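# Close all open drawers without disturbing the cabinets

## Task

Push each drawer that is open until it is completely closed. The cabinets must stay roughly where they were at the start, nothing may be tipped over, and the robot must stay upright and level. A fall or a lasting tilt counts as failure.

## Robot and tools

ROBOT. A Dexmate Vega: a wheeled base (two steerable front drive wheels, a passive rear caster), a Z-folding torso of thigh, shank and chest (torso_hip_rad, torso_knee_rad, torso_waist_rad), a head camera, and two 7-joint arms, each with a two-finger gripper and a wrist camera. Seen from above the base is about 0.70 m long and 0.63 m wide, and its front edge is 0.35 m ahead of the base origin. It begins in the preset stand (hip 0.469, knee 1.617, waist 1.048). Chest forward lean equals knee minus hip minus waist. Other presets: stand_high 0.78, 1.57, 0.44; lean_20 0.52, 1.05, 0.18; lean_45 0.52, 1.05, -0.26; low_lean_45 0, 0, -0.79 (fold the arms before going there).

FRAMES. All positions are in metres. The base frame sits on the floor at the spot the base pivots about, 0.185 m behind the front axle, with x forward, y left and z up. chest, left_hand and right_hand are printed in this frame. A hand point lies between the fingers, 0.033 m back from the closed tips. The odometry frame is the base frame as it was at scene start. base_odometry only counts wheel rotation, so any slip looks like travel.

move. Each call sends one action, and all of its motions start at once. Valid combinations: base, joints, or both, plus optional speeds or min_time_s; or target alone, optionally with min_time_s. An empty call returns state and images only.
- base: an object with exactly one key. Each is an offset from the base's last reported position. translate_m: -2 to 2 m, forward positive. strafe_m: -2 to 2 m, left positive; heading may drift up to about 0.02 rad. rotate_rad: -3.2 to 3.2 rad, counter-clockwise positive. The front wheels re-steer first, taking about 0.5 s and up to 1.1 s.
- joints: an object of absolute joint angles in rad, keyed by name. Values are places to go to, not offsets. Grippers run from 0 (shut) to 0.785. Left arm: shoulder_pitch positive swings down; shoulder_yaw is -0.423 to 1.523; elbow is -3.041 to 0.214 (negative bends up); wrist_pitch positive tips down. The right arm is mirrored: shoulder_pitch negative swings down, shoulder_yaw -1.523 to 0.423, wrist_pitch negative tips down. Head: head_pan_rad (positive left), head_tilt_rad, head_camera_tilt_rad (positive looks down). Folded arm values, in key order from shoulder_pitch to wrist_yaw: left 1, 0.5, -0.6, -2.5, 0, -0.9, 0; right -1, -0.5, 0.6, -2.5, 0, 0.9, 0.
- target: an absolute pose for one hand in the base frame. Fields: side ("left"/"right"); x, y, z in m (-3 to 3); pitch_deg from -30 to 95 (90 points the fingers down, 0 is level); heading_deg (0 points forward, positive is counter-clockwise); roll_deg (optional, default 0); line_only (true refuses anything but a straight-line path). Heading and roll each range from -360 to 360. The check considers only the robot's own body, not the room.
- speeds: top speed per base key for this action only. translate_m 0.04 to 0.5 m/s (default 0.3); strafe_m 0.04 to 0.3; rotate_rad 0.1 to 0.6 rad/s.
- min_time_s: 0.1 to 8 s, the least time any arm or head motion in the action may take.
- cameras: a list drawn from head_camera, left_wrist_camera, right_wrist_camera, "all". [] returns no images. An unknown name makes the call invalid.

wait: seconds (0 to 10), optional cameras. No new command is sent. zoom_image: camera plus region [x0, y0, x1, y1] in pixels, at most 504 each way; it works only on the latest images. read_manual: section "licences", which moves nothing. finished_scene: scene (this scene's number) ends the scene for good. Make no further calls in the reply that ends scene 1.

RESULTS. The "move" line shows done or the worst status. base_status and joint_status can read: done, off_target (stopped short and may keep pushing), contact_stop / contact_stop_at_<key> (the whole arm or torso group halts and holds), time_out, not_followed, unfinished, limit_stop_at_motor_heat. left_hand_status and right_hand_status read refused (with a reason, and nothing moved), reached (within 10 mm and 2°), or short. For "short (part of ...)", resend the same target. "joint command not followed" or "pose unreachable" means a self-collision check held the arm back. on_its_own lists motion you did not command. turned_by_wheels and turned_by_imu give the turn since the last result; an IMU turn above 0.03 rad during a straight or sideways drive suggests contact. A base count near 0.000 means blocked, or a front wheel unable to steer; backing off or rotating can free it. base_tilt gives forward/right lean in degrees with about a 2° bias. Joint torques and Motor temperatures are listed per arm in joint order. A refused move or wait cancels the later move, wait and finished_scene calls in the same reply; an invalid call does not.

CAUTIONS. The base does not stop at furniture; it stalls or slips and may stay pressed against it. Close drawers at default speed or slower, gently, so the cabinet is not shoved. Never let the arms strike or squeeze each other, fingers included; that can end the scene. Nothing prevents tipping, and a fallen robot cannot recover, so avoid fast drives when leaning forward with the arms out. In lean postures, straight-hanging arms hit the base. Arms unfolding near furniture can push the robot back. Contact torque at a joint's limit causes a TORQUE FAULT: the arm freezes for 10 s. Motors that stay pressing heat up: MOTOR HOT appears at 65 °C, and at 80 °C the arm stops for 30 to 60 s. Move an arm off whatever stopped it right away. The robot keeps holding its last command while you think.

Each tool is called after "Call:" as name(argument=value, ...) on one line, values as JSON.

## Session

Call:
move(joints={"head_pan_rad": 0.9, "head_tilt_rad": -0.1, "head_camera_tilt_rad": 0.3}, cameras=["head_camera"])

Call:
move(joints={"head_pan_rad": 2.6}, cameras=["head_camera"])

Call:
move(joints={"head_pan_rad": -2.6}, cameras=["head_camera"])

Call:
move(joints={"head_pan_rad": -0.9}, cameras=["head_camera"])

Scene clock: 1.27 s.
Joint torques (N m): left_arm=[7.21 -1.72 1.52 -4.29 -0.77 -1.34 -0.32] | right_arm=[-3.13 -0.14 -0.48 -3.42 -0.1 2.12 0.04]
Motor temperatures (°C): left_arm=[27 30 30 30 34 38 35] | right_arm=[29 28 29 31 34 34 35]
move: done
base_odometry: x=+0.000 y=+0.000 heading=+0.000
turned_by_wheels: +0.000
turned_by_imu: +0.000
base_tilt: forward=+0.6 right=-0.1
base_status: not commanded
joint_positions: torso_hip_rad=+0.469 torso_knee_rad=+1.617 torso_waist_rad=+1.048 left_shoulder_pitch_rad=+2.199 left_shoulder_yaw_rad=+0.001 left_upper_arm_roll_rad=-0.010 left_elbow_rad=-1.084 left_forearm_roll_rad=+0.015 left_wrist_pitch_rad=-0.506 left_wrist_yaw_rad=-0.016 left_gripper_rad=+0.005 right_shoulder_pitch_rad=-2.184 right_shoulder_yaw_rad=+0.007 right_upper_arm_roll_rad=+0.010 right_elbow_rad=-1.115 right_forearm_roll_rad=+0.008 right_wrist_pitch_rad=+0.481 right_wrist_yaw_rad=-0.008 right_gripper_rad=+0.005 head_pan_rad=+0.900 head_tilt_rad=-0.100 head_camera_tilt_rad=+0.300
joint_status: all done
chest: x=-0.0111 y=+0.0000 z=+1.4155 quat_wxyz=(+0.999, +0.000, +0.050, +0.000) (m; base frame)
left_hand: x=+0.1693 y=+0.2286 z=+0.6219 quat_wxyz=(+0.417, +0.009, +0.909, -0.003) pitch_deg=+40.7 heading_deg=-1.0 roll_deg=+0.2 back=up (m; base frame)
right_hand: x=+0.1910 y=-0.2367 z=+0.6284 quat_wxyz=(+0.427, +0.011, +0.904, -0.007) pitch_deg=+39.4 heading_deg=-1.6 roll_deg=-0.2 back=up (m; base frame)
pictures: head_camera
Images, in order (width x height): head_camera 896x560.

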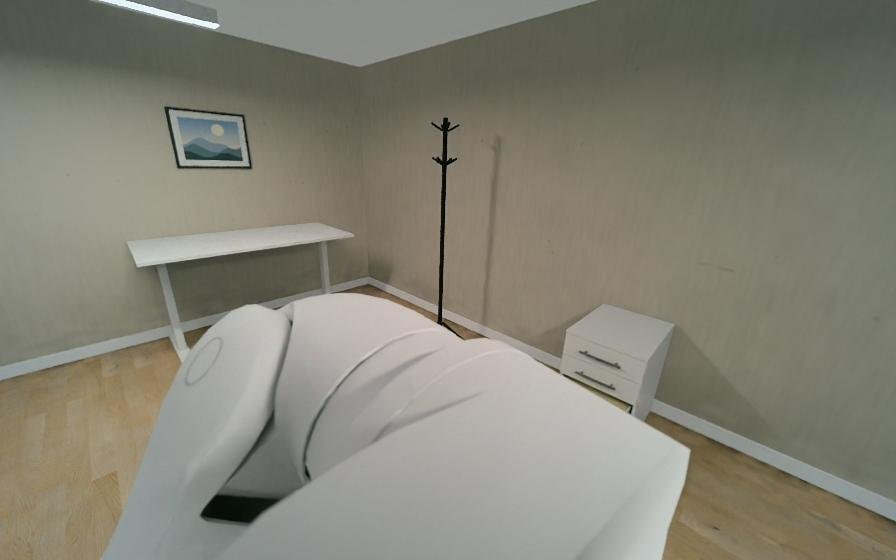

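Scene clock: 3.07 s.
Joint torques (N m): left_arm=[4.02 2.62 -1.09 -2.84 -0.35 -1.36 0.14] | right_arm=[-2.53 1.08 -0.54 -3.84 0.01 1.44 0.02]
move: done
base_odometry: x=+0.000 y=+0.000 heading=+0.000
turned_by_wheels: +0.000
turned_by_imu: +0.000
base_tilt: forward=+0.7 right=-0.1
base_status: not commanded
joint_positions: torso_hip_rad=+0.469 torso_knee_rad=+1.617 torso_waist_rad=+1.048 left_shoulder_pitch_rad=+2.199 left_shoulder_yaw_rad=+0.001 left_upper_arm_roll_rad=-0.010 left_elbow_rad=-1.084 left_forearm_roll_rad=+0.015 left_wrist_pitch_rad=-0.506 left_wrist_yaw_rad=-0.016 left_gripper_rad=+0.005 right_shoulder_pitch_rad=-2.184 right_shoulder_yaw_rad=+0.007 right_upper_arm_roll_rad=+0.010 right_elbow_rad=-1.115 right_forearm_roll_rad=+0.008 right_wrist_pitch_rad=+0.481 right_wrist_yaw_rad=-0.008 right_gripper_rad=+0.005 head_pan_rad=+2.600 head_tilt_rad=-0.100 head_camera_tilt_rad=+0.300
joint_status: all done
chest: x=-0.0111 y=+0.0000 z=+1.4155 quat_wxyz=(+0.999, +0.000, +0.050, +0.000) (m; base frame)
left_hand: x=+0.1693 y=+0.2286 z=+0.6219 quat_wxyz=(+0.417, +0.009, +0.909, -0.003) pitch_deg=+40.7 heading_deg=-1.0 roll_deg=+0.2 back=up (m; base frame)
right_hand: x=+0.1910 y=-0.2367 z=+0.6284 quat_wxyz=(+0.427, +0.011, +0.904, -0.007) pitch_deg=+39.4 heading_deg=-1.6 roll_deg=-0.2 back=up (m; base frame)
pictures: head_camera
Images, in order (width x height): head_camera 896x560.

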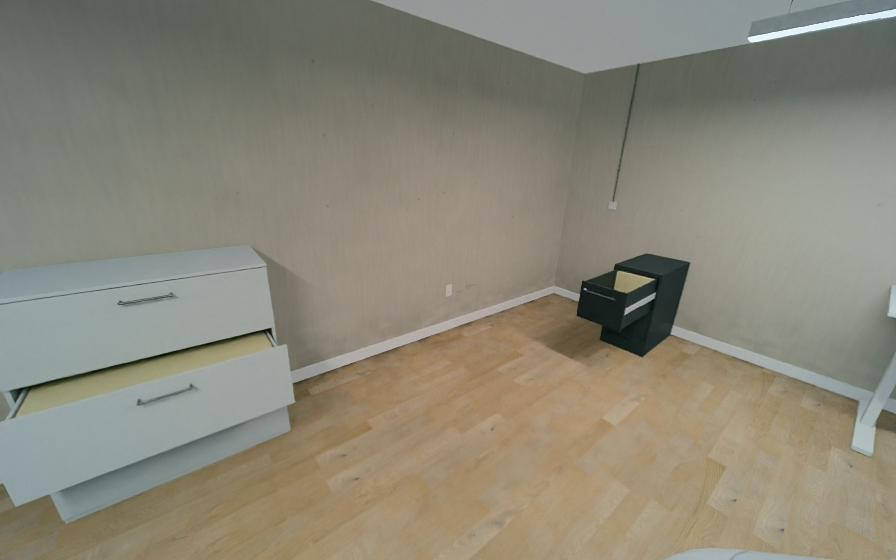

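Scene clock: 7.20 s.
Joint torques (N m): left_arm=[4.55 -1.76 -0.55 -5.02 0.25 -3.01 0.13] | right_arm=[-1.96 0.17 -0.74 -3.93 -0.03 1.67 0.12]
move: done
base_odometry: x=+0.000 y=+0.000 heading=+0.000
turned_by_wheels: +0.000
turned_by_imu: +0.001
base_tilt: forward=+0.7 right=+0.0
base_status: not commanded
joint_positions: torso_hip_rad=+0.469 torso_knee_rad=+1.617 torso_waist_rad=+1.048 left_shoulder_pitch_rad=+2.199 left_shoulder_yaw_rad=+0.001 left_upper_arm_roll_rad=-0.010 left_elbow_rad=-1.084 left_forearm_roll_rad=+0.015 left_wrist_pitch_rad=-0.506 left_wrist_yaw_rad=-0.016 left_gripper_rad=+0.005 right_shoulder_pitch_rad=-2.184 right_shoulder_yaw_rad=+0.007 right_upper_arm_roll_rad=+0.010 right_elbow_rad=-1.115 right_forearm_roll_rad=+0.008 right_wrist_pitch_rad=+0.481 right_wrist_yaw_rad=-0.008 right_gripper_rad=+0.005 head_pan_rad=-2.600 head_tilt_rad=-0.100 head_camera_tilt_rad=+0.300
joint_status: all done
chest: x=-0.0111 y=+0.0000 z=+1.4155 quat_wxyz=(+0.999, +0.000, +0.050, +0.000) (m; base frame)
left_hand: x=+0.1693 y=+0.2286 z=+0.6219 quat_wxyz=(+0.417, +0.009, +0.909, -0.003) pitch_deg=+40.7 heading_deg=-1.0 roll_deg=+0.2 back=up (m; base frame)
right_hand: x=+0.1910 y=-0.2367 z=+0.6284 quat_wxyz=(+0.427, +0.011, +0.904, -0.007) pitch_deg=+39.4 heading_deg=-1.6 roll_deg=-0.2 back=up (m; base frame)
pictures: head_camera
Images, in order (width x height): head_camera 896x560.

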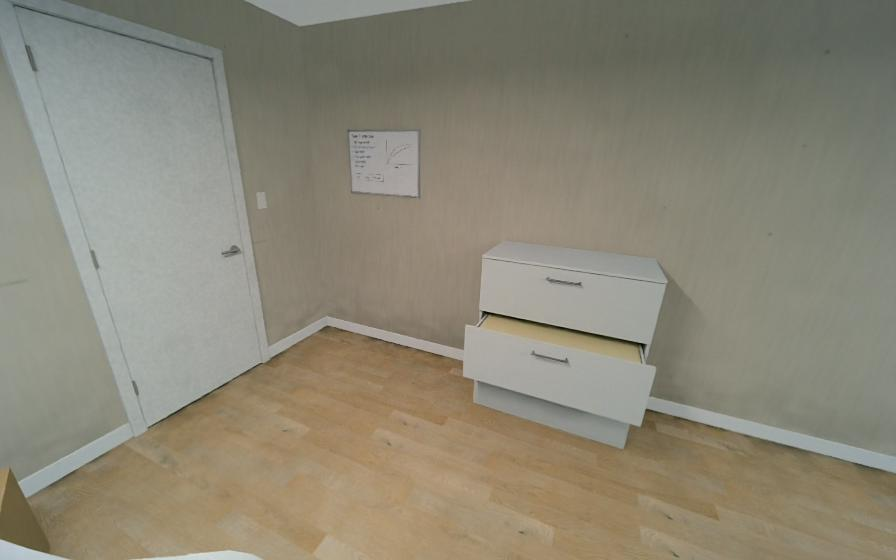

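Scene clock: 9.00 s.
Joint torques (N m): left_arm=[4.31 -0.3 2.07 -5.43 -0.56 -2.54 0.14] | right_arm=[-3.24 -0.48 -0.65 -3.27 -0.01 1.42 0.06]
move: done
base_odometry: x=+0.000 y=+0.000 heading=+0.000
turned_by_wheels: +0.000
turned_by_imu: +0.000
base_tilt: forward=+0.7 right=-0.1
base_status: not commanded
joint_positions: torso_hip_rad=+0.469 torso_knee_rad=+1.617 torso_waist_rad=+1.048 left_shoulder_pitch_rad=+2.199 left_shoulder_yaw_rad=+0.001 left_upper_arm_roll_rad=-0.010 left_elbow_rad=-1.084 left_forearm_roll_rad=+0.015 left_wrist_pitch_rad=-0.506 left_wrist_yaw_rad=-0.016 left_gripper_rad=+0.005 right_shoulder_pitch_rad=-2.184 right_shoulder_yaw_rad=+0.007 right_upper_arm_roll_rad=+0.010 right_elbow_rad=-1.115 right_forearm_roll_rad=+0.008 right_wrist_pitch_rad=+0.481 right_wrist_yaw_rad=-0.008 right_gripper_rad=+0.005 head_pan_rad=-0.900 head_tilt_rad=-0.100 head_camera_tilt_rad=+0.300
joint_status: all done
chest: x=-0.0111 y=+0.0000 z=+1.4155 quat_wxyz=(+0.999, +0.000, +0.050, +0.000) (m; base frame)
left_hand: x=+0.1693 y=+0.2286 z=+0.6219 quat_wxyz=(+0.417, +0.009, +0.909, -0.003) pitch_deg=+40.7 heading_deg=-1.0 roll_deg=+0.2 back=up (m; base frame)
right_hand: x=+0.1910 y=-0.2367 z=+0.6284 quat_wxyz=(+0.427, +0.011, +0.904, -0.007) pitch_deg=+39.4 heading_deg=-1.6 roll_deg=-0.2 back=up (m; base frame)
pictures: head_camera
Images, in order (width x height): head_camera 896x560.

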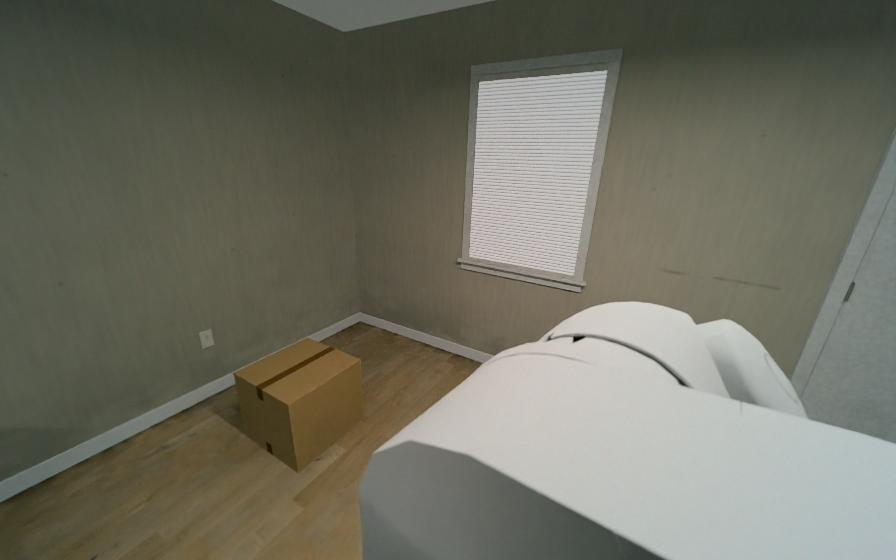

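Call:
move(base={"rotate_rad": 0.112}, joints={"torso_hip_rad": 0.0, "torso_knee_rad": 0.5, "torso_waist_rad": -0.3, "left_shoulder_pitch_rad": 0.878, "left_elbow_rad": -0.98, "left_wrist_pitch_rad": 0.087, "right_shoulder_pitch_rad": -0.878, "right_elbow_rad": -0.98, "right_wrist_pitch_rad": -0.087, "head_pan_rad": 0.0, "head_tilt_rad": -0.8, "head_camera_tilt_rad": 0.35})

Call:
move(base={"strafe_m": 0.362}, cameras=["head_camera"])

Scene clock: 62.67 s.
Joint torques (N m): left_arm=[-9.1 -1.87 0.43 -8.43 -0.11 -1.69 -0.29] | right_arm=[13.53 0.4 -0.57 -4.28 0.07 1.7 0.12]
move: done
base_odometry: x=+0.000 y=+0.000 heading=+0.112
turned_by_wheels: +0.112
turned_by_imu: +0.111
base_tilt: forward=+0.7 right=+0.0
base_status: done
joint_positions: torso_hip_rad=+0.000 torso_knee_rad=+0.500 torso_waist_rad=-0.300 left_shoulder_pitch_rad=+0.882 left_shoulder_yaw_rad=+0.001 left_upper_arm_roll_rad=-0.010 left_elbow_rad=-0.980 left_forearm_roll_rad=+0.015 left_wrist_pitch_rad=+0.085 left_wrist_yaw_rad=-0.016 left_gripper_rad=+0.005 right_shoulder_pitch_rad=-0.882 right_shoulder_yaw_rad=+0.007 right_upper_arm_roll_rad=+0.010 right_elbow_rad=-0.980 right_forearm_roll_rad=+0.008 right_wrist_pitch_rad=-0.085 right_wrist_yaw_rad=-0.008 right_gripper_rad=+0.005 head_pan_rad=+0.000 head_tilt_rad=-0.800 head_camera_tilt_rad=+0.350
joint_status: all done
chest: x=+0.1288 y=+0.0000 z=+1.0185 quat_wxyz=(+0.921, +0.000, +0.389, +0.000) (m; base frame)
left_hand: x=+0.6047 y=+0.2311 z=+0.2215 quat_wxyz=(+0.382, +0.005, +0.924, -0.001) pitch_deg=+45.1 heading_deg=-0.5 roll_deg=+0.2 back=up (m; base frame)
right_hand: x=+0.6048 y=-0.2320 z=+0.2216 quat_wxyz=(+0.382, +0.011, +0.924, -0.001) pitch_deg=+45.1 heading_deg=-0.8 roll_deg=+0.6 back=up (m; base frame)
pictures: none

Scene clock: 65.80 s.
Joint torques (N m): left_arm=[-9.11 -2.55 1.73 -7.75 -0.46 -0.3 -0.01] | right_arm=[14.17 -0.48 -0.32 -4.66 -0.04 0.98 0.01]
move: done
base_odometry: x=-0.042 y=+0.358 heading=+0.117
turned_by_wheels: +0.005
turned_by_imu: +0.002
base_tilt: forward=+0.7 right=-0.1
base_status: done
joint_positions: torso_hip_rad=+0.000 torso_knee_rad=+0.500 torso_waist_rad=-0.300 left_shoulder_pitch_rad=+0.878 left_shoulder_yaw_rad=+0.001 left_upper_arm_roll_rad=-0.010 left_elbow_rad=-0.980 left_forearm_roll_rad=+0.015 left_wrist_pitch_rad=+0.087 left_wrist_yaw_rad=-0.016 left_gripper_rad=+0.005 right_shoulder_pitch_rad=-0.878 right_shoulder_yaw_rad=+0.007 right_upper_arm_roll_rad=+0.010 right_elbow_rad=-0.980 right_forearm_roll_rad=+0.008 right_wrist_pitch_rad=-0.087 right_wrist_yaw_rad=-0.008 right_gripper_rad=+0.005 head_pan_rad=+0.000 head_tilt_rad=-0.800 head_camera_tilt_rad=+0.350
joint_status: not commanded
chest: x=+0.1288 y=+0.0000 z=+1.0185 quat_wxyz=(+0.921, +0.000, +0.389, +0.000) (m; base frame)
left_hand: x=+0.6069 y=+0.2311 z=+0.2226 quat_wxyz=(+0.383, +0.005, +0.924, -0.001) pitch_deg=+45.0 heading_deg=-0.5 roll_deg=+0.2 back=up (m; base frame)
right_hand: x=+0.6068 y=-0.2320 z=+0.2226 quat_wxyz=(+0.383, +0.011, +0.924, -0.001) pitch_deg=+45.0 heading_deg=-0.8 roll_deg=+0.6 back=up (m; base frame)
pictures: head_camera
Images, in order (width x height): head_camera 896x560.

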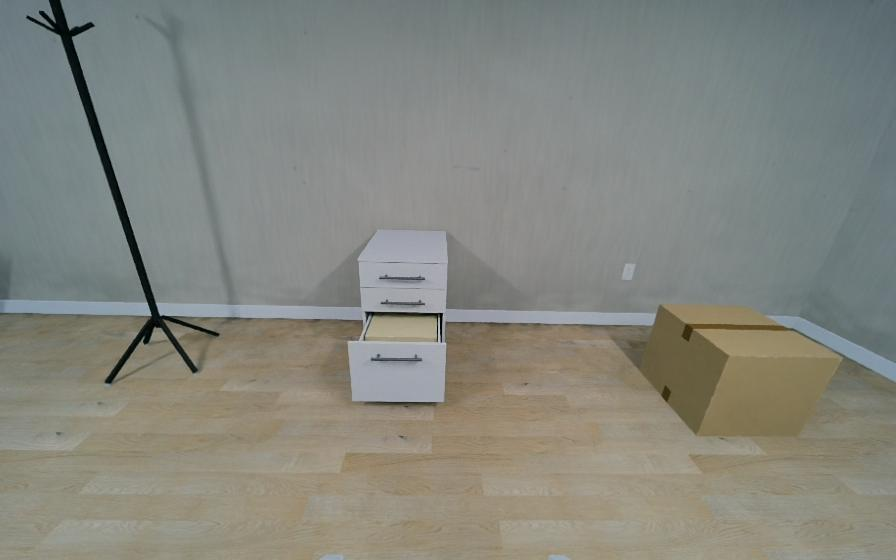

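Call:
move(base={"translate_m": 0.68}, speeds={"translate_m": 0.5})

Call:
move(base={"translate_m": 0.32}, speeds={"translate_m": 0.16}, cameras=["head_camera", "left_wrist_camera"])

Scene clock: 79.93 s.
Joint torques (N m): left_arm=[-7.93 -2.24 -1.43 -9.83 0.42 -2.6 0.22] | right_arm=[12.38 0.71 -0.7 -4.75 -0.06 1.75 0.13]
move: done
base_odometry: x=+0.633 y=+0.440 heading=+0.117
turned_by_wheels: +0.000
turned_by_imu: +0.001
base_tilt: forward=+0.7 right=+0.0
base_status: done
joint_positions: torso_hip_rad=+0.000 torso_knee_rad=+0.500 torso_waist_rad=-0.300 left_shoulder_pitch_rad=+0.878 left_shoulder_yaw_rad=+0.001 left_upper_arm_roll_rad=-0.010 left_elbow_rad=-0.980 left_forearm_roll_rad=+0.015 left_wrist_pitch_rad=+0.087 left_wrist_yaw_rad=-0.016 left_gripper_rad=+0.005 right_shoulder_pitch_rad=-0.878 right_shoulder_yaw_rad=+0.007 right_upper_arm_roll_rad=+0.010 right_elbow_rad=-0.980 right_forearm_roll_rad=+0.008 right_wrist_pitch_rad=-0.087 right_wrist_yaw_rad=-0.008 right_gripper_rad=+0.005 head_pan_rad=+0.000 head_tilt_rad=-0.800 head_camera_tilt_rad=+0.350
joint_status: not commanded
chest: x=+0.1288 y=+0.0000 z=+1.0185 quat_wxyz=(+0.921, +0.000, +0.389, +0.000) (m; base frame)
left_hand: x=+0.6069 y=+0.2311 z=+0.2226 quat_wxyz=(+0.383, +0.005, +0.924, -0.001) pitch_deg=+45.0 heading_deg=-0.5 roll_deg=+0.2 back=up (m; base frame)
right_hand: x=+0.6068 y=-0.2320 z=+0.2225 quat_wxyz=(+0.383, +0.011, +0.924, -0.001) pitch_deg=+45.0 heading_deg=-0.8 roll_deg=+0.6 back=up (m; base frame)
pictures: none

Scene clock: 82.97 s.
Joint torques (N m): left_arm=[-9.07 -0.38 1.17 -11.15 -0.73 -2 -0.13] | right_arm=[12.28 0.82 -0.63 -4.68 -0.01 1.55 0.05]
move: done
base_odometry: x=+0.950 y=+0.478 heading=+0.117
turned_by_wheels: +0.000
turned_by_imu: +0.000
base_tilt: forward=+0.6 right=-0.1
base_status: done
joint_positions: torso_hip_rad=+0.000 torso_knee_rad=+0.500 torso_waist_rad=-0.300 left_shoulder_pitch_rad=+0.878 left_shoulder_yaw_rad=+0.001 left_upper_arm_roll_rad=-0.010 left_elbow_rad=-0.980 left_forearm_roll_rad=+0.015 left_wrist_pitch_rad=+0.087 left_wrist_yaw_rad=-0.016 left_gripper_rad=+0.005 right_shoulder_pitch_rad=-0.878 right_shoulder_yaw_rad=+0.007 right_upper_arm_roll_rad=+0.010 right_elbow_rad=-0.980 right_forearm_roll_rad=+0.008 right_wrist_pitch_rad=-0.087 right_wrist_yaw_rad=-0.008 right_gripper_rad=+0.005 head_pan_rad=+0.000 head_tilt_rad=-0.800 head_camera_tilt_rad=+0.350
joint_status: not commanded
chest: x=+0.1288 y=+0.0000 z=+1.0185 quat_wxyz=(+0.921, +0.000, +0.390, +0.000) (m; base frame)
left_hand: x=+0.6068 y=+0.2311 z=+0.2225 quat_wxyz=(+0.382, +0.005, +0.924, -0.001) pitch_deg=+45.0 heading_deg=-0.5 roll_deg=+0.2 back=up (m; base frame)
right_hand: x=+0.6068 y=-0.2320 z=+0.2225 quat_wxyz=(+0.382, +0.011, +0.924, -0.001) pitch_deg=+45.0 heading_deg=-0.8 roll_deg=+0.6 back=up (m; base frame)
pictures: head_camera, left_wrist_camera
Images, in order (width x height): head_camera 896x560, left_wrist_camera 672x420.

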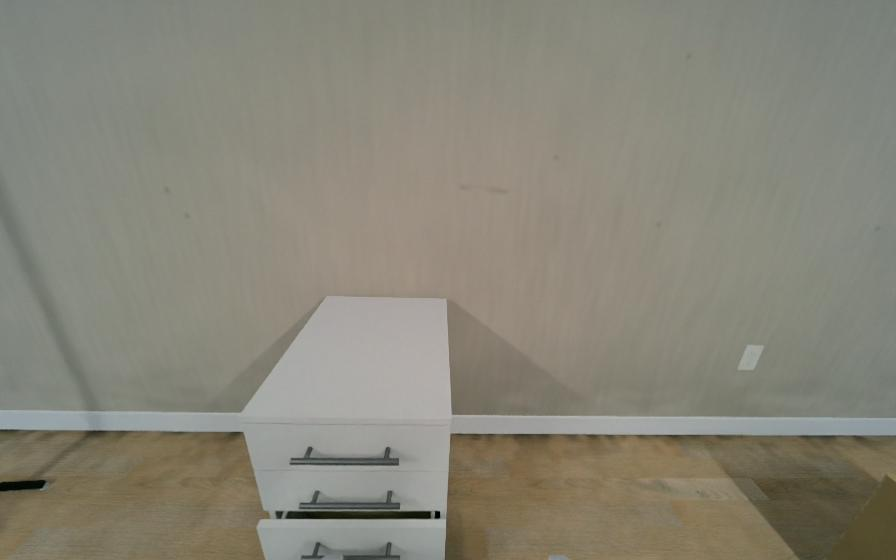

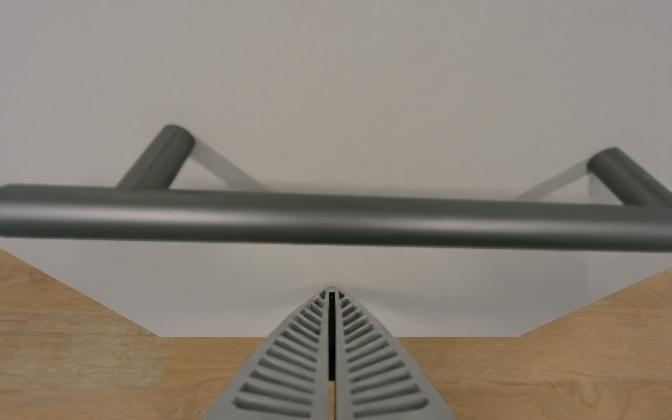

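Call:
move(base={"translate_m": 0.026}, speeds={"translate_m": 0.08}, cameras=["left_wrist_camera"])

Call:
move(base={"translate_m": -0.35}, speeds={"translate_m": 0.5}, cameras=["head_camera"])

Scene clock: 102.63 s.
Joint torques (N m): left_arm=[-10.08 0.3 2.55 -9.06 -0.33 -1.8 -0.58] | right_arm=[12.5 0.35 -0.56 -4.64 -0.02 1.35 0.09]
move: done
base_odometry: x=+0.976 y=+0.481 heading=+0.116
turned_by_wheels: +0.000
turned_by_imu: +0.000
base_tilt: forward=+0.7 right=-0.1
base_status: done
joint_positions: torso_hip_rad=+0.000 torso_knee_rad=+0.500 torso_waist_rad=-0.300 left_shoulder_pitch_rad=+0.878 left_shoulder_yaw_rad=+0.001 left_upper_arm_roll_rad=-0.010 left_elbow_rad=-0.980 left_forearm_roll_rad=+0.015 left_wrist_pitch_rad=+0.087 left_wrist_yaw_rad=-0.016 left_gripper_rad=+0.005 right_shoulder_pitch_rad=-0.878 right_shoulder_yaw_rad=+0.007 right_upper_arm_roll_rad=+0.010 right_elbow_rad=-0.980 right_forearm_roll_rad=+0.008 right_wrist_pitch_rad=-0.087 right_wrist_yaw_rad=-0.008 right_gripper_rad=+0.005 head_pan_rad=+0.000 head_tilt_rad=-0.800 head_camera_tilt_rad=+0.350
joint_status: not commanded
chest: x=+0.1288 y=+0.0000 z=+1.0185 quat_wxyz=(+0.921, +0.000, +0.390, +0.000) (m; base frame)
left_hand: x=+0.6068 y=+0.2311 z=+0.2224 quat_wxyz=(+0.382, +0.005, +0.924, -0.001) pitch_deg=+45.0 heading_deg=-0.5 roll_deg=+0.2 back=up (m; base frame)
right_hand: x=+0.6068 y=-0.2320 z=+0.2225 quat_wxyz=(+0.382, +0.011, +0.924, -0.001) pitch_deg=+45.0 heading_deg=-0.8 roll_deg=+0.6 back=up (m; base frame)
pictures: left_wrist_camera
Images, in order (width x height): left_wrist_camera 672x420.

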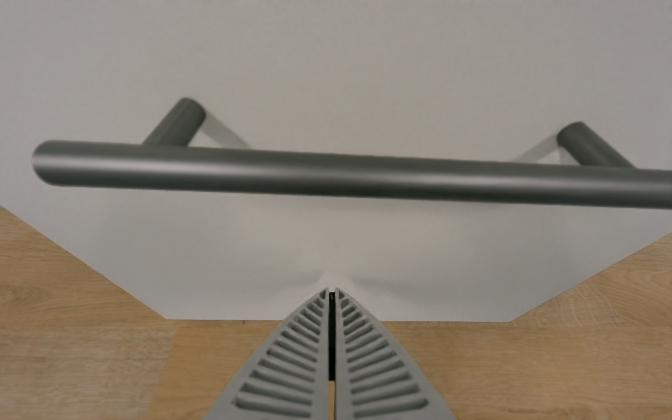

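Scene clock: 105.27 s.
Joint torques (N m): left_arm=[-8.15 -1.22 -0.17 -8.47 0.13 -2.87 -0.31] | right_arm=[12.53 0.1 -0.63 -4.95 0.04 1.64 0.1]
move: done
base_odometry: x=+0.629 y=+0.440 heading=+0.116
turned_by_wheels: -0.001
turned_by_imu: -0.001
base_tilt: forward=+0.7 right=-0.1
base_status: done
joint_positions: torso_hip_rad=+0.000 torso_knee_rad=+0.500 torso_waist_rad=-0.300 left_shoulder_pitch_rad=+0.878 left_shoulder_yaw_rad=+0.001 left_upper_arm_roll_rad=-0.010 left_elbow_rad=-0.980 left_forearm_roll_rad=+0.015 left_wrist_pitch_rad=+0.087 left_wrist_yaw_rad=-0.016 left_gripper_rad=+0.005 right_shoulder_pitch_rad=-0.878 right_shoulder_yaw_rad=+0.007 right_upper_arm_roll_rad=+0.010 right_elbow_rad=-0.980 right_forearm_roll_rad=+0.008 right_wrist_pitch_rad=-0.087 right_wrist_yaw_rad=-0.008 right_gripper_rad=+0.005 head_pan_rad=+0.000 head_tilt_rad=-0.800 head_camera_tilt_rad=+0.350
joint_status: not commanded
chest: x=+0.1288 y=+0.0000 z=+1.0185 quat_wxyz=(+0.921, +0.000, +0.390, +0.000) (m; base frame)
left_hand: x=+0.6068 y=+0.2311 z=+0.2225 quat_wxyz=(+0.382, +0.005, +0.924, -0.001) pitch_deg=+45.0 heading_deg=-0.5 roll_deg=+0.2 back=up (m; base frame)
right_hand: x=+0.6068 y=-0.2320 z=+0.2225 quat_wxyz=(+0.382, +0.011, +0.924, -0.001) pitch_deg=+45.0 heading_deg=-0.8 roll_deg=+0.6 back=up (m; base frame)
pictures: head_camera
Images, in order (width x height): head_camera 896x560.

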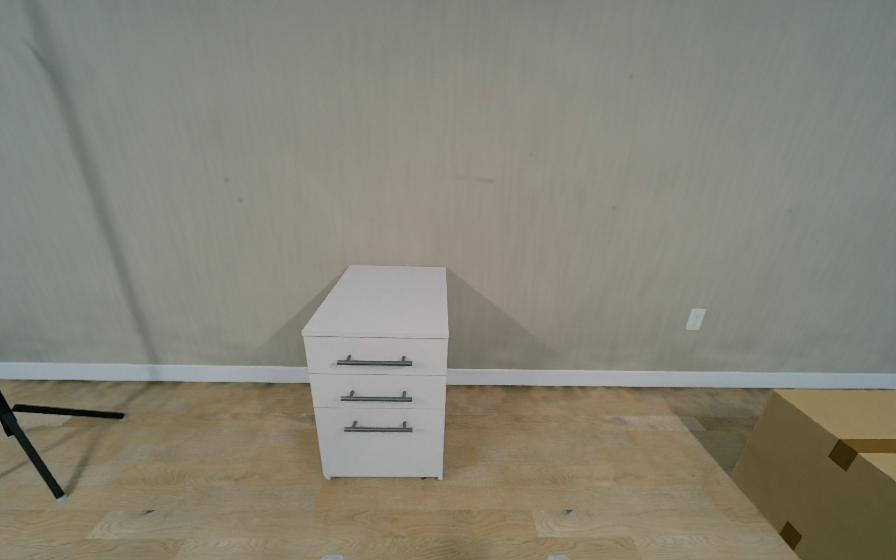

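Call:
zoom_image(camera="head_camera", region=[290, 320, 460, 490])

Call:
move(base={"rotate_rad": -2.882}, joints={"left_shoulder_pitch_rad": 1.345, "left_elbow_rad": -2.008, "left_wrist_pitch_rad": 0.213, "right_shoulder_pitch_rad": -1.345, "right_elbow_rad": -2.008, "right_wrist_pitch_rad": -0.213})

Call:
move(base={"translate_m": 1.4455}, speeds={"translate_m": 0.5})

Call:
move(base={"rotate_rad": -0.29}, cameras=["head_camera"])

Scaled by 2.965 from the camera's 896x560 image, which has a finer 960x600 frame.

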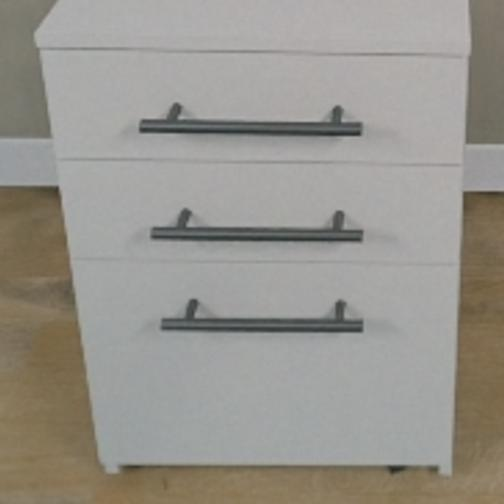

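Scene clock: 119.33 s.
Joint torques (N m): left_arm=[0.95 -1.56 -0.87 -15.82 -0.36 -1.41 -0.04] | right_arm=[-2.99 1.06 -0.79 -12.83 -0.04 1.66 0.05]
move: done
base_odometry: x=+0.631 y=+0.439 heading=-2.771
turned_by_wheels: -2.887
turned_by_imu: -2.830
base_tilt: forward=+0.7 right=+0.0
base_status: done
joint_positions: torso_hip_rad=+0.000 torso_knee_rad=+0.500 torso_waist_rad=-0.300 left_shoulder_pitch_rad=+1.345 left_shoulder_yaw_rad=+0.001 left_upper_arm_roll_rad=-0.010 left_elbow_rad=-2.007 left_forearm_roll_rad=+0.015 left_wrist_pitch_rad=+0.213 left_wrist_yaw_rad=-0.016 left_gripper_rad=+0.005 right_shoulder_pitch_rad=-1.344 right_shoulder_yaw_rad=+0.007 right_upper_arm_roll_rad=+0.010 right_elbow_rad=-2.007 right_forearm_roll_rad=+0.008 right_wrist_pitch_rad=-0.213 right_wrist_yaw_rad=-0.008 right_gripper_rad=+0.005 head_pan_rad=+0.000 head_tilt_rad=-0.800 head_camera_tilt_rad=+0.350
joint_status: all done
chest: x=+0.1288 y=+0.0000 z=+1.0185 quat_wxyz=(+0.921, +0.000, +0.390, +0.000) (m; base frame)
left_hand: x=+0.6284 y=+0.2327 z=+0.5105 quat_wxyz=(+0.573, +0.008, +0.820, +0.004) pitch_deg=+20.1 heading_deg=-0.2 roll_deg=+1.0 back=up (m; base frame)
right_hand: x=+0.6284 y=-0.2371 z=+0.5105 quat_wxyz=(+0.573, +0.010, +0.820, -0.003) pitch_deg=+20.1 heading_deg=-1.0 roll_deg=+0.4 back=up (m; base frame)
pictures: none

Scene clock: 124.67 s.
Joint torques (N m): left_arm=[0.15 -0.45 1.3 -14.08 -0.25 -3 -0.36] | right_arm=[-2.7 0.02 -0.7 -11.94 -0.03 1.93 0.03]
move: done
base_odometry: x=-0.715 y=-0.088 heading=-2.771
turned_by_wheels: +0.000
turned_by_imu: +0.001
base_tilt: forward=+0.7 right=-0.1
base_status: done
joint_positions: torso_hip_rad=+0.000 torso_knee_rad=+0.500 torso_waist_rad=-0.300 left_shoulder_pitch_rad=+1.345 left_shoulder_yaw_rad=+0.001 left_upper_arm_roll_rad=-0.010 left_elbow_rad=-2.008 left_forearm_roll_rad=+0.015 left_wrist_pitch_rad=+0.213 left_wrist_yaw_rad=-0.016 left_gripper_rad=+0.005 right_shoulder_pitch_rad=-1.345 right_shoulder_yaw_rad=+0.007 right_upper_arm_roll_rad=+0.010 right_elbow_rad=-2.008 right_forearm_roll_rad=+0.008 right_wrist_pitch_rad=-0.213 right_wrist_yaw_rad=-0.008 right_gripper_rad=+0.005 head_pan_rad=+0.000 head_tilt_rad=-0.800 head_camera_tilt_rad=+0.350
joint_status: not commanded
chest: x=+0.1288 y=+0.0000 z=+1.0185 quat_wxyz=(+0.921, +0.000, +0.390, +0.000) (m; base frame)
left_hand: x=+0.6283 y=+0.2327 z=+0.5106 quat_wxyz=(+0.573, +0.008, +0.820, +0.004) pitch_deg=+20.1 heading_deg=-0.2 roll_deg=+1.0 back=up (m; base frame)
right_hand: x=+0.6283 y=-0.2371 z=+0.5106 quat_wxyz=(+0.573, +0.010, +0.820, -0.003) pitch_deg=+20.1 heading_deg=-1.0 roll_deg=+0.4 back=up (m; base frame)
pictures: none

Scene clock: 126.63 s.
Joint torques (N m): left_arm=[-0.03 -0.3 -0.55 -14.63 0.29 -1.48 -0.42] | right_arm=[-2.49 0.13 -0.66 -11.97 -0.01 1.69 0.25]
move: done
base_odometry: x=-0.716 y=-0.089 heading=-3.062
turned_by_wheels: -0.290
turned_by_imu: -0.285
base_tilt: forward=+0.7 right=-0.1
base_status: done
joint_positions: torso_hip_rad=+0.000 torso_knee_rad=+0.500 torso_waist_rad=-0.300 left_shoulder_pitch_rad=+1.345 left_shoulder_yaw_rad=+0.001 left_upper_arm_roll_rad=-0.010 left_elbow_rad=-2.008 left_forearm_roll_rad=+0.015 left_wrist_pitch_rad=+0.213 left_wrist_yaw_rad=-0.016 left_gripper_rad=+0.005 right_shoulder_pitch_rad=-1.345 right_shoulder_yaw_rad=+0.007 right_upper_arm_roll_rad=+0.010 right_elbow_rad=-2.008 right_forearm_roll_rad=+0.008 right_wrist_pitch_rad=-0.213 right_wrist_yaw_rad=-0.008 right_gripper_rad=+0.005 head_pan_rad=+0.000 head_tilt_rad=-0.800 head_camera_tilt_rad=+0.350
joint_status: not commanded
chest: x=+0.1288 y=+0.0000 z=+1.0185 quat_wxyz=(+0.921, +0.000, +0.390, +0.000) (m; base frame)
left_hand: x=+0.6283 y=+0.2327 z=+0.5106 quat_wxyz=(+0.573, +0.008, +0.820, +0.004) pitch_deg=+20.1 heading_deg=-0.2 roll_deg=+1.0 back=up (m; base frame)
right_hand: x=+0.6283 y=-0.2371 z=+0.5106 quat_wxyz=(+0.573, +0.010, +0.820, -0.003) pitch_deg=+20.1 heading_deg=-1.0 roll_deg=+0.4 back=up (m; base frame)
pictures: head_camera
Images, in order (width x height): head_camera 896x560.

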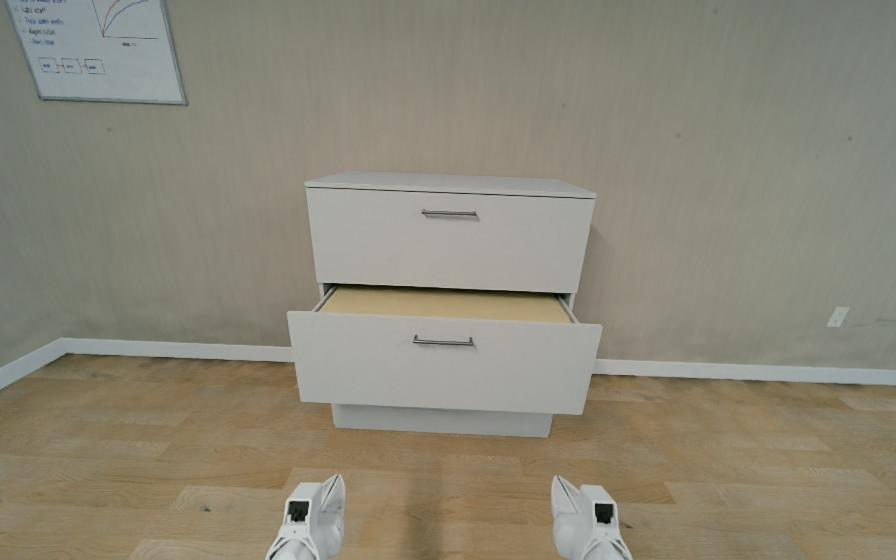

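Call:
move(base={"translate_m": 0.31}, speeds={"translate_m": 0.4})

Call:
move(base={"translate_m": 0.277}, speeds={"translate_m": 0.16}, cameras=["head_camera", "left_wrist_camera"])

Scene clock: 140.10 s.
Joint torques (N m): left_arm=[0.06 -0.84 -0.62 -14.15 -0.64 -1.97 0.25] | right_arm=[-2.31 0.26 -0.62 -11.39 -0.1 1.46 0.16]
move: done
base_odometry: x=-1.025 y=-0.114 heading=-3.062
turned_by_wheels: +0.000
turned_by_imu: +0.000
base_tilt: forward=+0.7 right=-0.1
base_status: done
joint_positions: torso_hip_rad=+0.000 torso_knee_rad=+0.500 torso_waist_rad=-0.300 left_shoulder_pitch_rad=+1.345 left_shoulder_yaw_rad=+0.001 left_upper_arm_roll_rad=-0.010 left_elbow_rad=-2.008 left_forearm_roll_rad=+0.015 left_wrist_pitch_rad=+0.213 left_wrist_yaw_rad=-0.016 left_gripper_rad=+0.005 right_shoulder_pitch_rad=-1.345 right_shoulder_yaw_rad=+0.007 right_upper_arm_roll_rad=+0.010 right_elbow_rad=-2.008 right_forearm_roll_rad=+0.008 right_wrist_pitch_rad=-0.213 right_wrist_yaw_rad=-0.008 right_gripper_rad=+0.005 head_pan_rad=+0.000 head_tilt_rad=-0.800 head_camera_tilt_rad=+0.350
joint_status: not commanded
chest: x=+0.1289 y=+0.0000 z=+1.0185 quat_wxyz=(+0.921, +0.000, +0.390, +0.000) (m; base frame)
left_hand: x=+0.6283 y=+0.2327 z=+0.5106 quat_wxyz=(+0.573, +0.008, +0.820, +0.004) pitch_deg=+20.1 heading_deg=-0.2 roll_deg=+1.0 back=up (m; base frame)
right_hand: x=+0.6283 y=-0.2371 z=+0.5106 quat_wxyz=(+0.573, +0.010, +0.820, -0.003) pitch_deg=+20.1 heading_deg=-1.0 roll_deg=+0.4 back=up (m; base frame)
pictures: none

Scene clock: 143.07 s.
Joint torques (N m): left_arm=[0.92 -1.12 0.5 -13.01 0.91 -2.48 -0.26] | right_arm=[15.86 0.97 -0.75 -13.66 0.02 4.97 0.56]
move: done
base_odometry: x=-1.301 y=-0.137 heading=-3.063
turned_by_wheels: -0.001
turned_by_imu: -0.001
base_tilt: forward=+0.6 right=-0.1
base_status: done
joint_positions: torso_hip_rad=+0.000 torso_knee_rad=+0.500 torso_waist_rad=-0.300 left_shoulder_pitch_rad=+1.345 left_shoulder_yaw_rad=+0.001 left_upper_arm_roll_rad=-0.010 left_elbow_rad=-2.008 left_forearm_roll_rad=+0.015 left_wrist_pitch_rad=+0.213 left_wrist_yaw_rad=-0.016 left_gripper_rad=+0.005 right_shoulder_pitch_rad=-1.346 right_shoulder_yaw_rad=+0.007 right_upper_arm_roll_rad=+0.010 right_elbow_rad=-2.008 right_forearm_roll_rad=+0.008 right_wrist_pitch_rad=-0.214 right_wrist_yaw_rad=-0.008 right_gripper_rad=+0.005 head_pan_rad=+0.000 head_tilt_rad=-0.800 head_camera_tilt_rad=+0.350
joint_status: not commanded
chest: x=+0.1287 y=+0.0000 z=+1.0185 quat_wxyz=(+0.921, +0.000, +0.389, +0.000) (m; base frame)
left_hand: x=+0.6283 y=+0.2327 z=+0.5107 quat_wxyz=(+0.573, +0.008, +0.820, +0.004) pitch_deg=+20.1 heading_deg=-0.2 roll_deg=+1.0 back=up (m; base frame)
right_hand: x=+0.6276 y=-0.2372 z=+0.5098 quat_wxyz=(+0.572, +0.010, +0.820, -0.003) pitch_deg=+20.2 heading_deg=-1.0 roll_deg=+0.4 back=up (m; base frame)
pictures: head_camera, left_wrist_camera
Images, in order (width x height): head_camera 896x560, left_wrist_camera 672x420.

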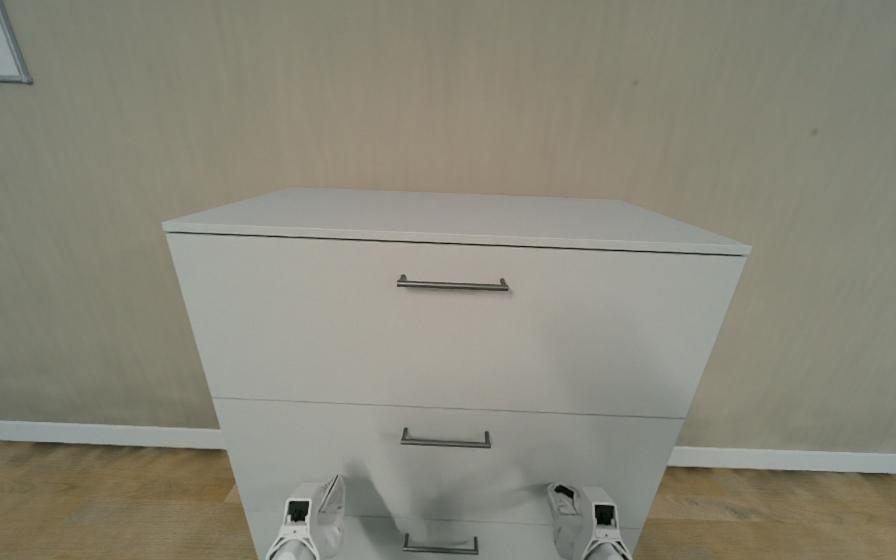

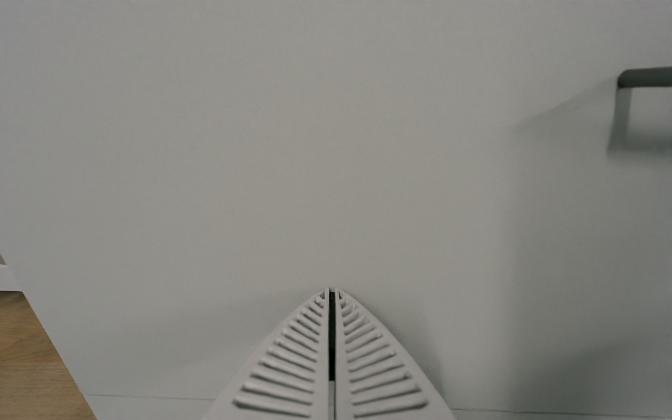

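Call:
move(base={"translate_m": -0.35}, speeds={"translate_m": 0.5}, cameras=["head_camera"])

Call:
move(base={"rotate_rad": -1.816})

Call:
move(base={"translate_m": 1.6}, speeds={"translate_m": 0.5})

Call:
move(base={"rotate_rad": 0.515}, cameras=["head_camera"])

Scene clock: 159.07 s.
Joint torques (N m): left_arm=[-0.6 -0.79 0.47 -13.54 0.4 -1.25 0.06] | right_arm=[9.1 -0.38 -0.72 -12.16 -0.01 2.23 0.28]
move: done
base_odometry: x=-0.952 y=-0.109 heading=-3.063
turned_by_wheels: -0.001
turned_by_imu: +0.000
base_tilt: forward=+0.6 right=+0.0
base_status: done
joint_positions: torso_hip_rad=+0.000 torso_knee_rad=+0.500 torso_waist_rad=-0.300 left_shoulder_pitch_rad=+1.345 left_shoulder_yaw_rad=+0.001 left_upper_arm_roll_rad=-0.010 left_elbow_rad=-2.008 left_forearm_roll_rad=+0.015 left_wrist_pitch_rad=+0.213 left_wrist_yaw_rad=-0.016 left_gripper_rad=+0.005 right_shoulder_pitch_rad=-1.345 right_shoulder_yaw_rad=+0.007 right_upper_arm_roll_rad=+0.010 right_elbow_rad=-2.008 right_forearm_roll_rad=+0.008 right_wrist_pitch_rad=-0.213 right_wrist_yaw_rad=-0.008 right_gripper_rad=+0.005 head_pan_rad=+0.000 head_tilt_rad=-0.800 head_camera_tilt_rad=+0.350
joint_status: not commanded
chest: x=+0.1288 y=+0.0000 z=+1.0185 quat_wxyz=(+0.921, +0.000, +0.389, +0.000) (m; base frame)
left_hand: x=+0.6283 y=+0.2327 z=+0.5106 quat_wxyz=(+0.573, +0.008, +0.820, +0.004) pitch_deg=+20.1 heading_deg=-0.2 roll_deg=+1.0 back=up (m; base frame)
right_hand: x=+0.6280 y=-0.2372 z=+0.5103 quat_wxyz=(+0.573, +0.010, +0.820, -0.003) pitch_deg=+20.1 heading_deg=-1.0 roll_deg=+0.4 back=up (m; base frame)
pictures: head_camera
Images, in order (width x height): head_camera 896x560.

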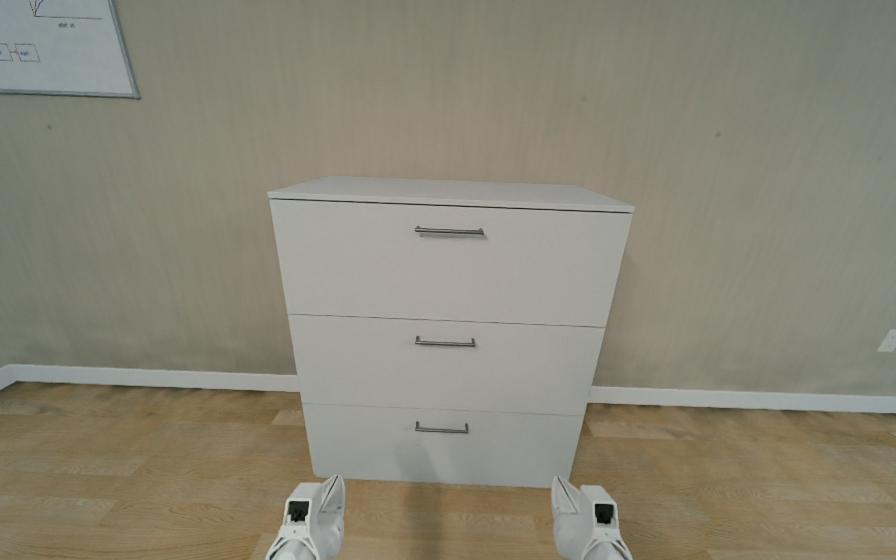

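Scene clock: 163.70 s.
Joint torques (N m): left_arm=[-0.14 -0.01 0.27 -13.7 0 -1.52 -0.34] | right_arm=[9.21 0.33 -0.58 -11.72 -0.06 2.23 0.27]
move: done
base_odometry: x=-0.953 y=-0.109 heading=+1.401
turned_by_wheels: -1.819
turned_by_imu: -1.784
base_tilt: forward=+0.6 right=-0.1
base_status: done
joint_positions: torso_hip_rad=+0.000 torso_knee_rad=+0.500 torso_waist_rad=-0.300 left_shoulder_pitch_rad=+1.345 left_shoulder_yaw_rad=+0.001 left_upper_arm_roll_rad=-0.010 left_elbow_rad=-2.008 left_forearm_roll_rad=+0.015 left_wrist_pitch_rad=+0.213 left_wrist_yaw_rad=-0.016 left_gripper_rad=+0.005 right_shoulder_pitch_rad=-1.345 right_shoulder_yaw_rad=+0.007 right_upper_arm_roll_rad=+0.010 right_elbow_rad=-2.008 right_forearm_roll_rad=+0.008 right_wrist_pitch_rad=-0.213 right_wrist_yaw_rad=-0.008 right_gripper_rad=+0.005 head_pan_rad=+0.000 head_tilt_rad=-0.800 head_camera_tilt_rad=+0.350
joint_status: not commanded
chest: x=+0.1288 y=+0.0000 z=+1.0185 quat_wxyz=(+0.921, +0.000, +0.389, +0.000) (m; base frame)
left_hand: x=+0.6283 y=+0.2327 z=+0.5106 quat_wxyz=(+0.573, +0.008, +0.820, +0.004) pitch_deg=+20.1 heading_deg=-0.2 roll_deg=+1.0 back=up (m; base frame)
right_hand: x=+0.6280 y=-0.2372 z=+0.5103 quat_wxyz=(+0.573, +0.010, +0.820, -0.003) pitch_deg=+20.1 heading_deg=-1.0 roll_deg=+0.4 back=up (m; base frame)
pictures: none

Scene clock: 169.30 s.
Joint torques (N m): left_arm=[1.81 -1.7 -0.72 -12.19 -0.45 -1.98 -0.11] | right_arm=[9.53 1.51 -0.67 -12.03 -0.02 2.26 0.2]
move: done
base_odometry: x=-0.687 y=+1.469 heading=+1.400
turned_by_wheels: +0.000
turned_by_imu: +0.001
base_tilt: forward=+0.7 right=-0.1
base_status: done
joint_positions: torso_hip_rad=+0.000 torso_knee_rad=+0.500 torso_waist_rad=-0.300 left_shoulder_pitch_rad=+1.345 left_shoulder_yaw_rad=+0.001 left_upper_arm_roll_rad=-0.010 left_elbow_rad=-2.008 left_forearm_roll_rad=+0.015 left_wrist_pitch_rad=+0.213 left_wrist_yaw_rad=-0.016 left_gripper_rad=+0.005 right_shoulder_pitch_rad=-1.345 right_shoulder_yaw_rad=+0.007 right_upper_arm_roll_rad=+0.010 right_elbow_rad=-2.008 right_forearm_roll_rad=+0.008 right_wrist_pitch_rad=-0.213 right_wrist_yaw_rad=-0.008 right_gripper_rad=+0.005 head_pan_rad=+0.000 head_tilt_rad=-0.800 head_camera_tilt_rad=+0.350
joint_status: not commanded
chest: x=+0.1288 y=+0.0000 z=+1.0185 quat_wxyz=(+0.921, +0.000, +0.390, +0.000) (m; base frame)
left_hand: x=+0.6283 y=+0.2327 z=+0.5106 quat_wxyz=(+0.573, +0.008, +0.820, +0.004) pitch_deg=+20.1 heading_deg=-0.2 roll_deg=+1.0 back=up (m; base frame)
right_hand: x=+0.6280 y=-0.2372 z=+0.5102 quat_wxyz=(+0.573, +0.010, +0.820, -0.003) pitch_deg=+20.1 heading_deg=-1.0 roll_deg=+0.4 back=up (m; base frame)
pictures: none

Scene clock: 171.73 s.
Joint torques (N m): left_arm=[1.08 -0.47 -0.74 -13.94 -0.33 -1.85 -0.25] | right_arm=[9.26 0.38 -0.69 -11.81 -0.05 2.18 0.12]
move: done
base_odometry: x=-0.687 y=+1.469 heading=+1.916
turned_by_wheels: +0.516
turned_by_imu: +0.504
base_tilt: forward=+0.7 right=-0.1
base_status: done
joint_positions: torso_hip_rad=+0.000 torso_knee_rad=+0.500 torso_waist_rad=-0.300 left_shoulder_pitch_rad=+1.345 left_shoulder_yaw_rad=+0.001 left_upper_arm_roll_rad=-0.010 left_elbow_rad=-2.008 left_forearm_roll_rad=+0.015 left_wrist_pitch_rad=+0.213 left_wrist_yaw_rad=-0.016 left_gripper_rad=+0.005 right_shoulder_pitch_rad=-1.345 right_shoulder_yaw_rad=+0.007 right_upper_arm_roll_rad=+0.010 right_elbow_rad=-2.008 right_forearm_roll_rad=+0.008 right_wrist_pitch_rad=-0.213 right_wrist_yaw_rad=-0.008 right_gripper_rad=+0.005 head_pan_rad=+0.000 head_tilt_rad=-0.800 head_camera_tilt_rad=+0.350
joint_status: not commanded
chest: x=+0.1288 y=+0.0000 z=+1.0185 quat_wxyz=(+0.921, +0.000, +0.390, +0.000) (m; base frame)
left_hand: x=+0.6283 y=+0.2327 z=+0.5106 quat_wxyz=(+0.573, +0.008, +0.820, +0.004) pitch_deg=+20.1 heading_deg=-0.2 roll_deg=+1.0 back=up (m; base frame)
right_hand: x=+0.6280 y=-0.2371 z=+0.5102 quat_wxyz=(+0.573, +0.010, +0.820, -0.003) pitch_deg=+20.1 heading_deg=-1.0 roll_deg=+0.4 back=up (m; base frame)
pictures: head_camera
Images, in order (width x height): head_camera 896x560.

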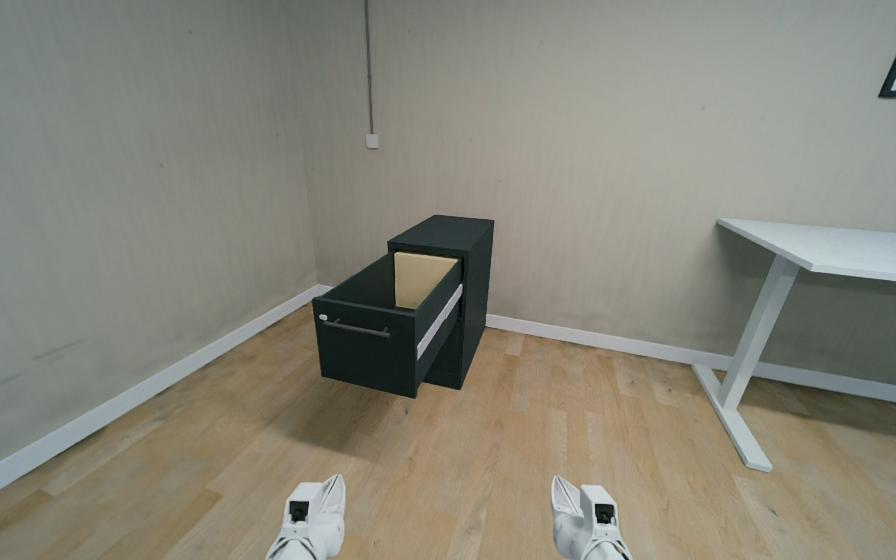

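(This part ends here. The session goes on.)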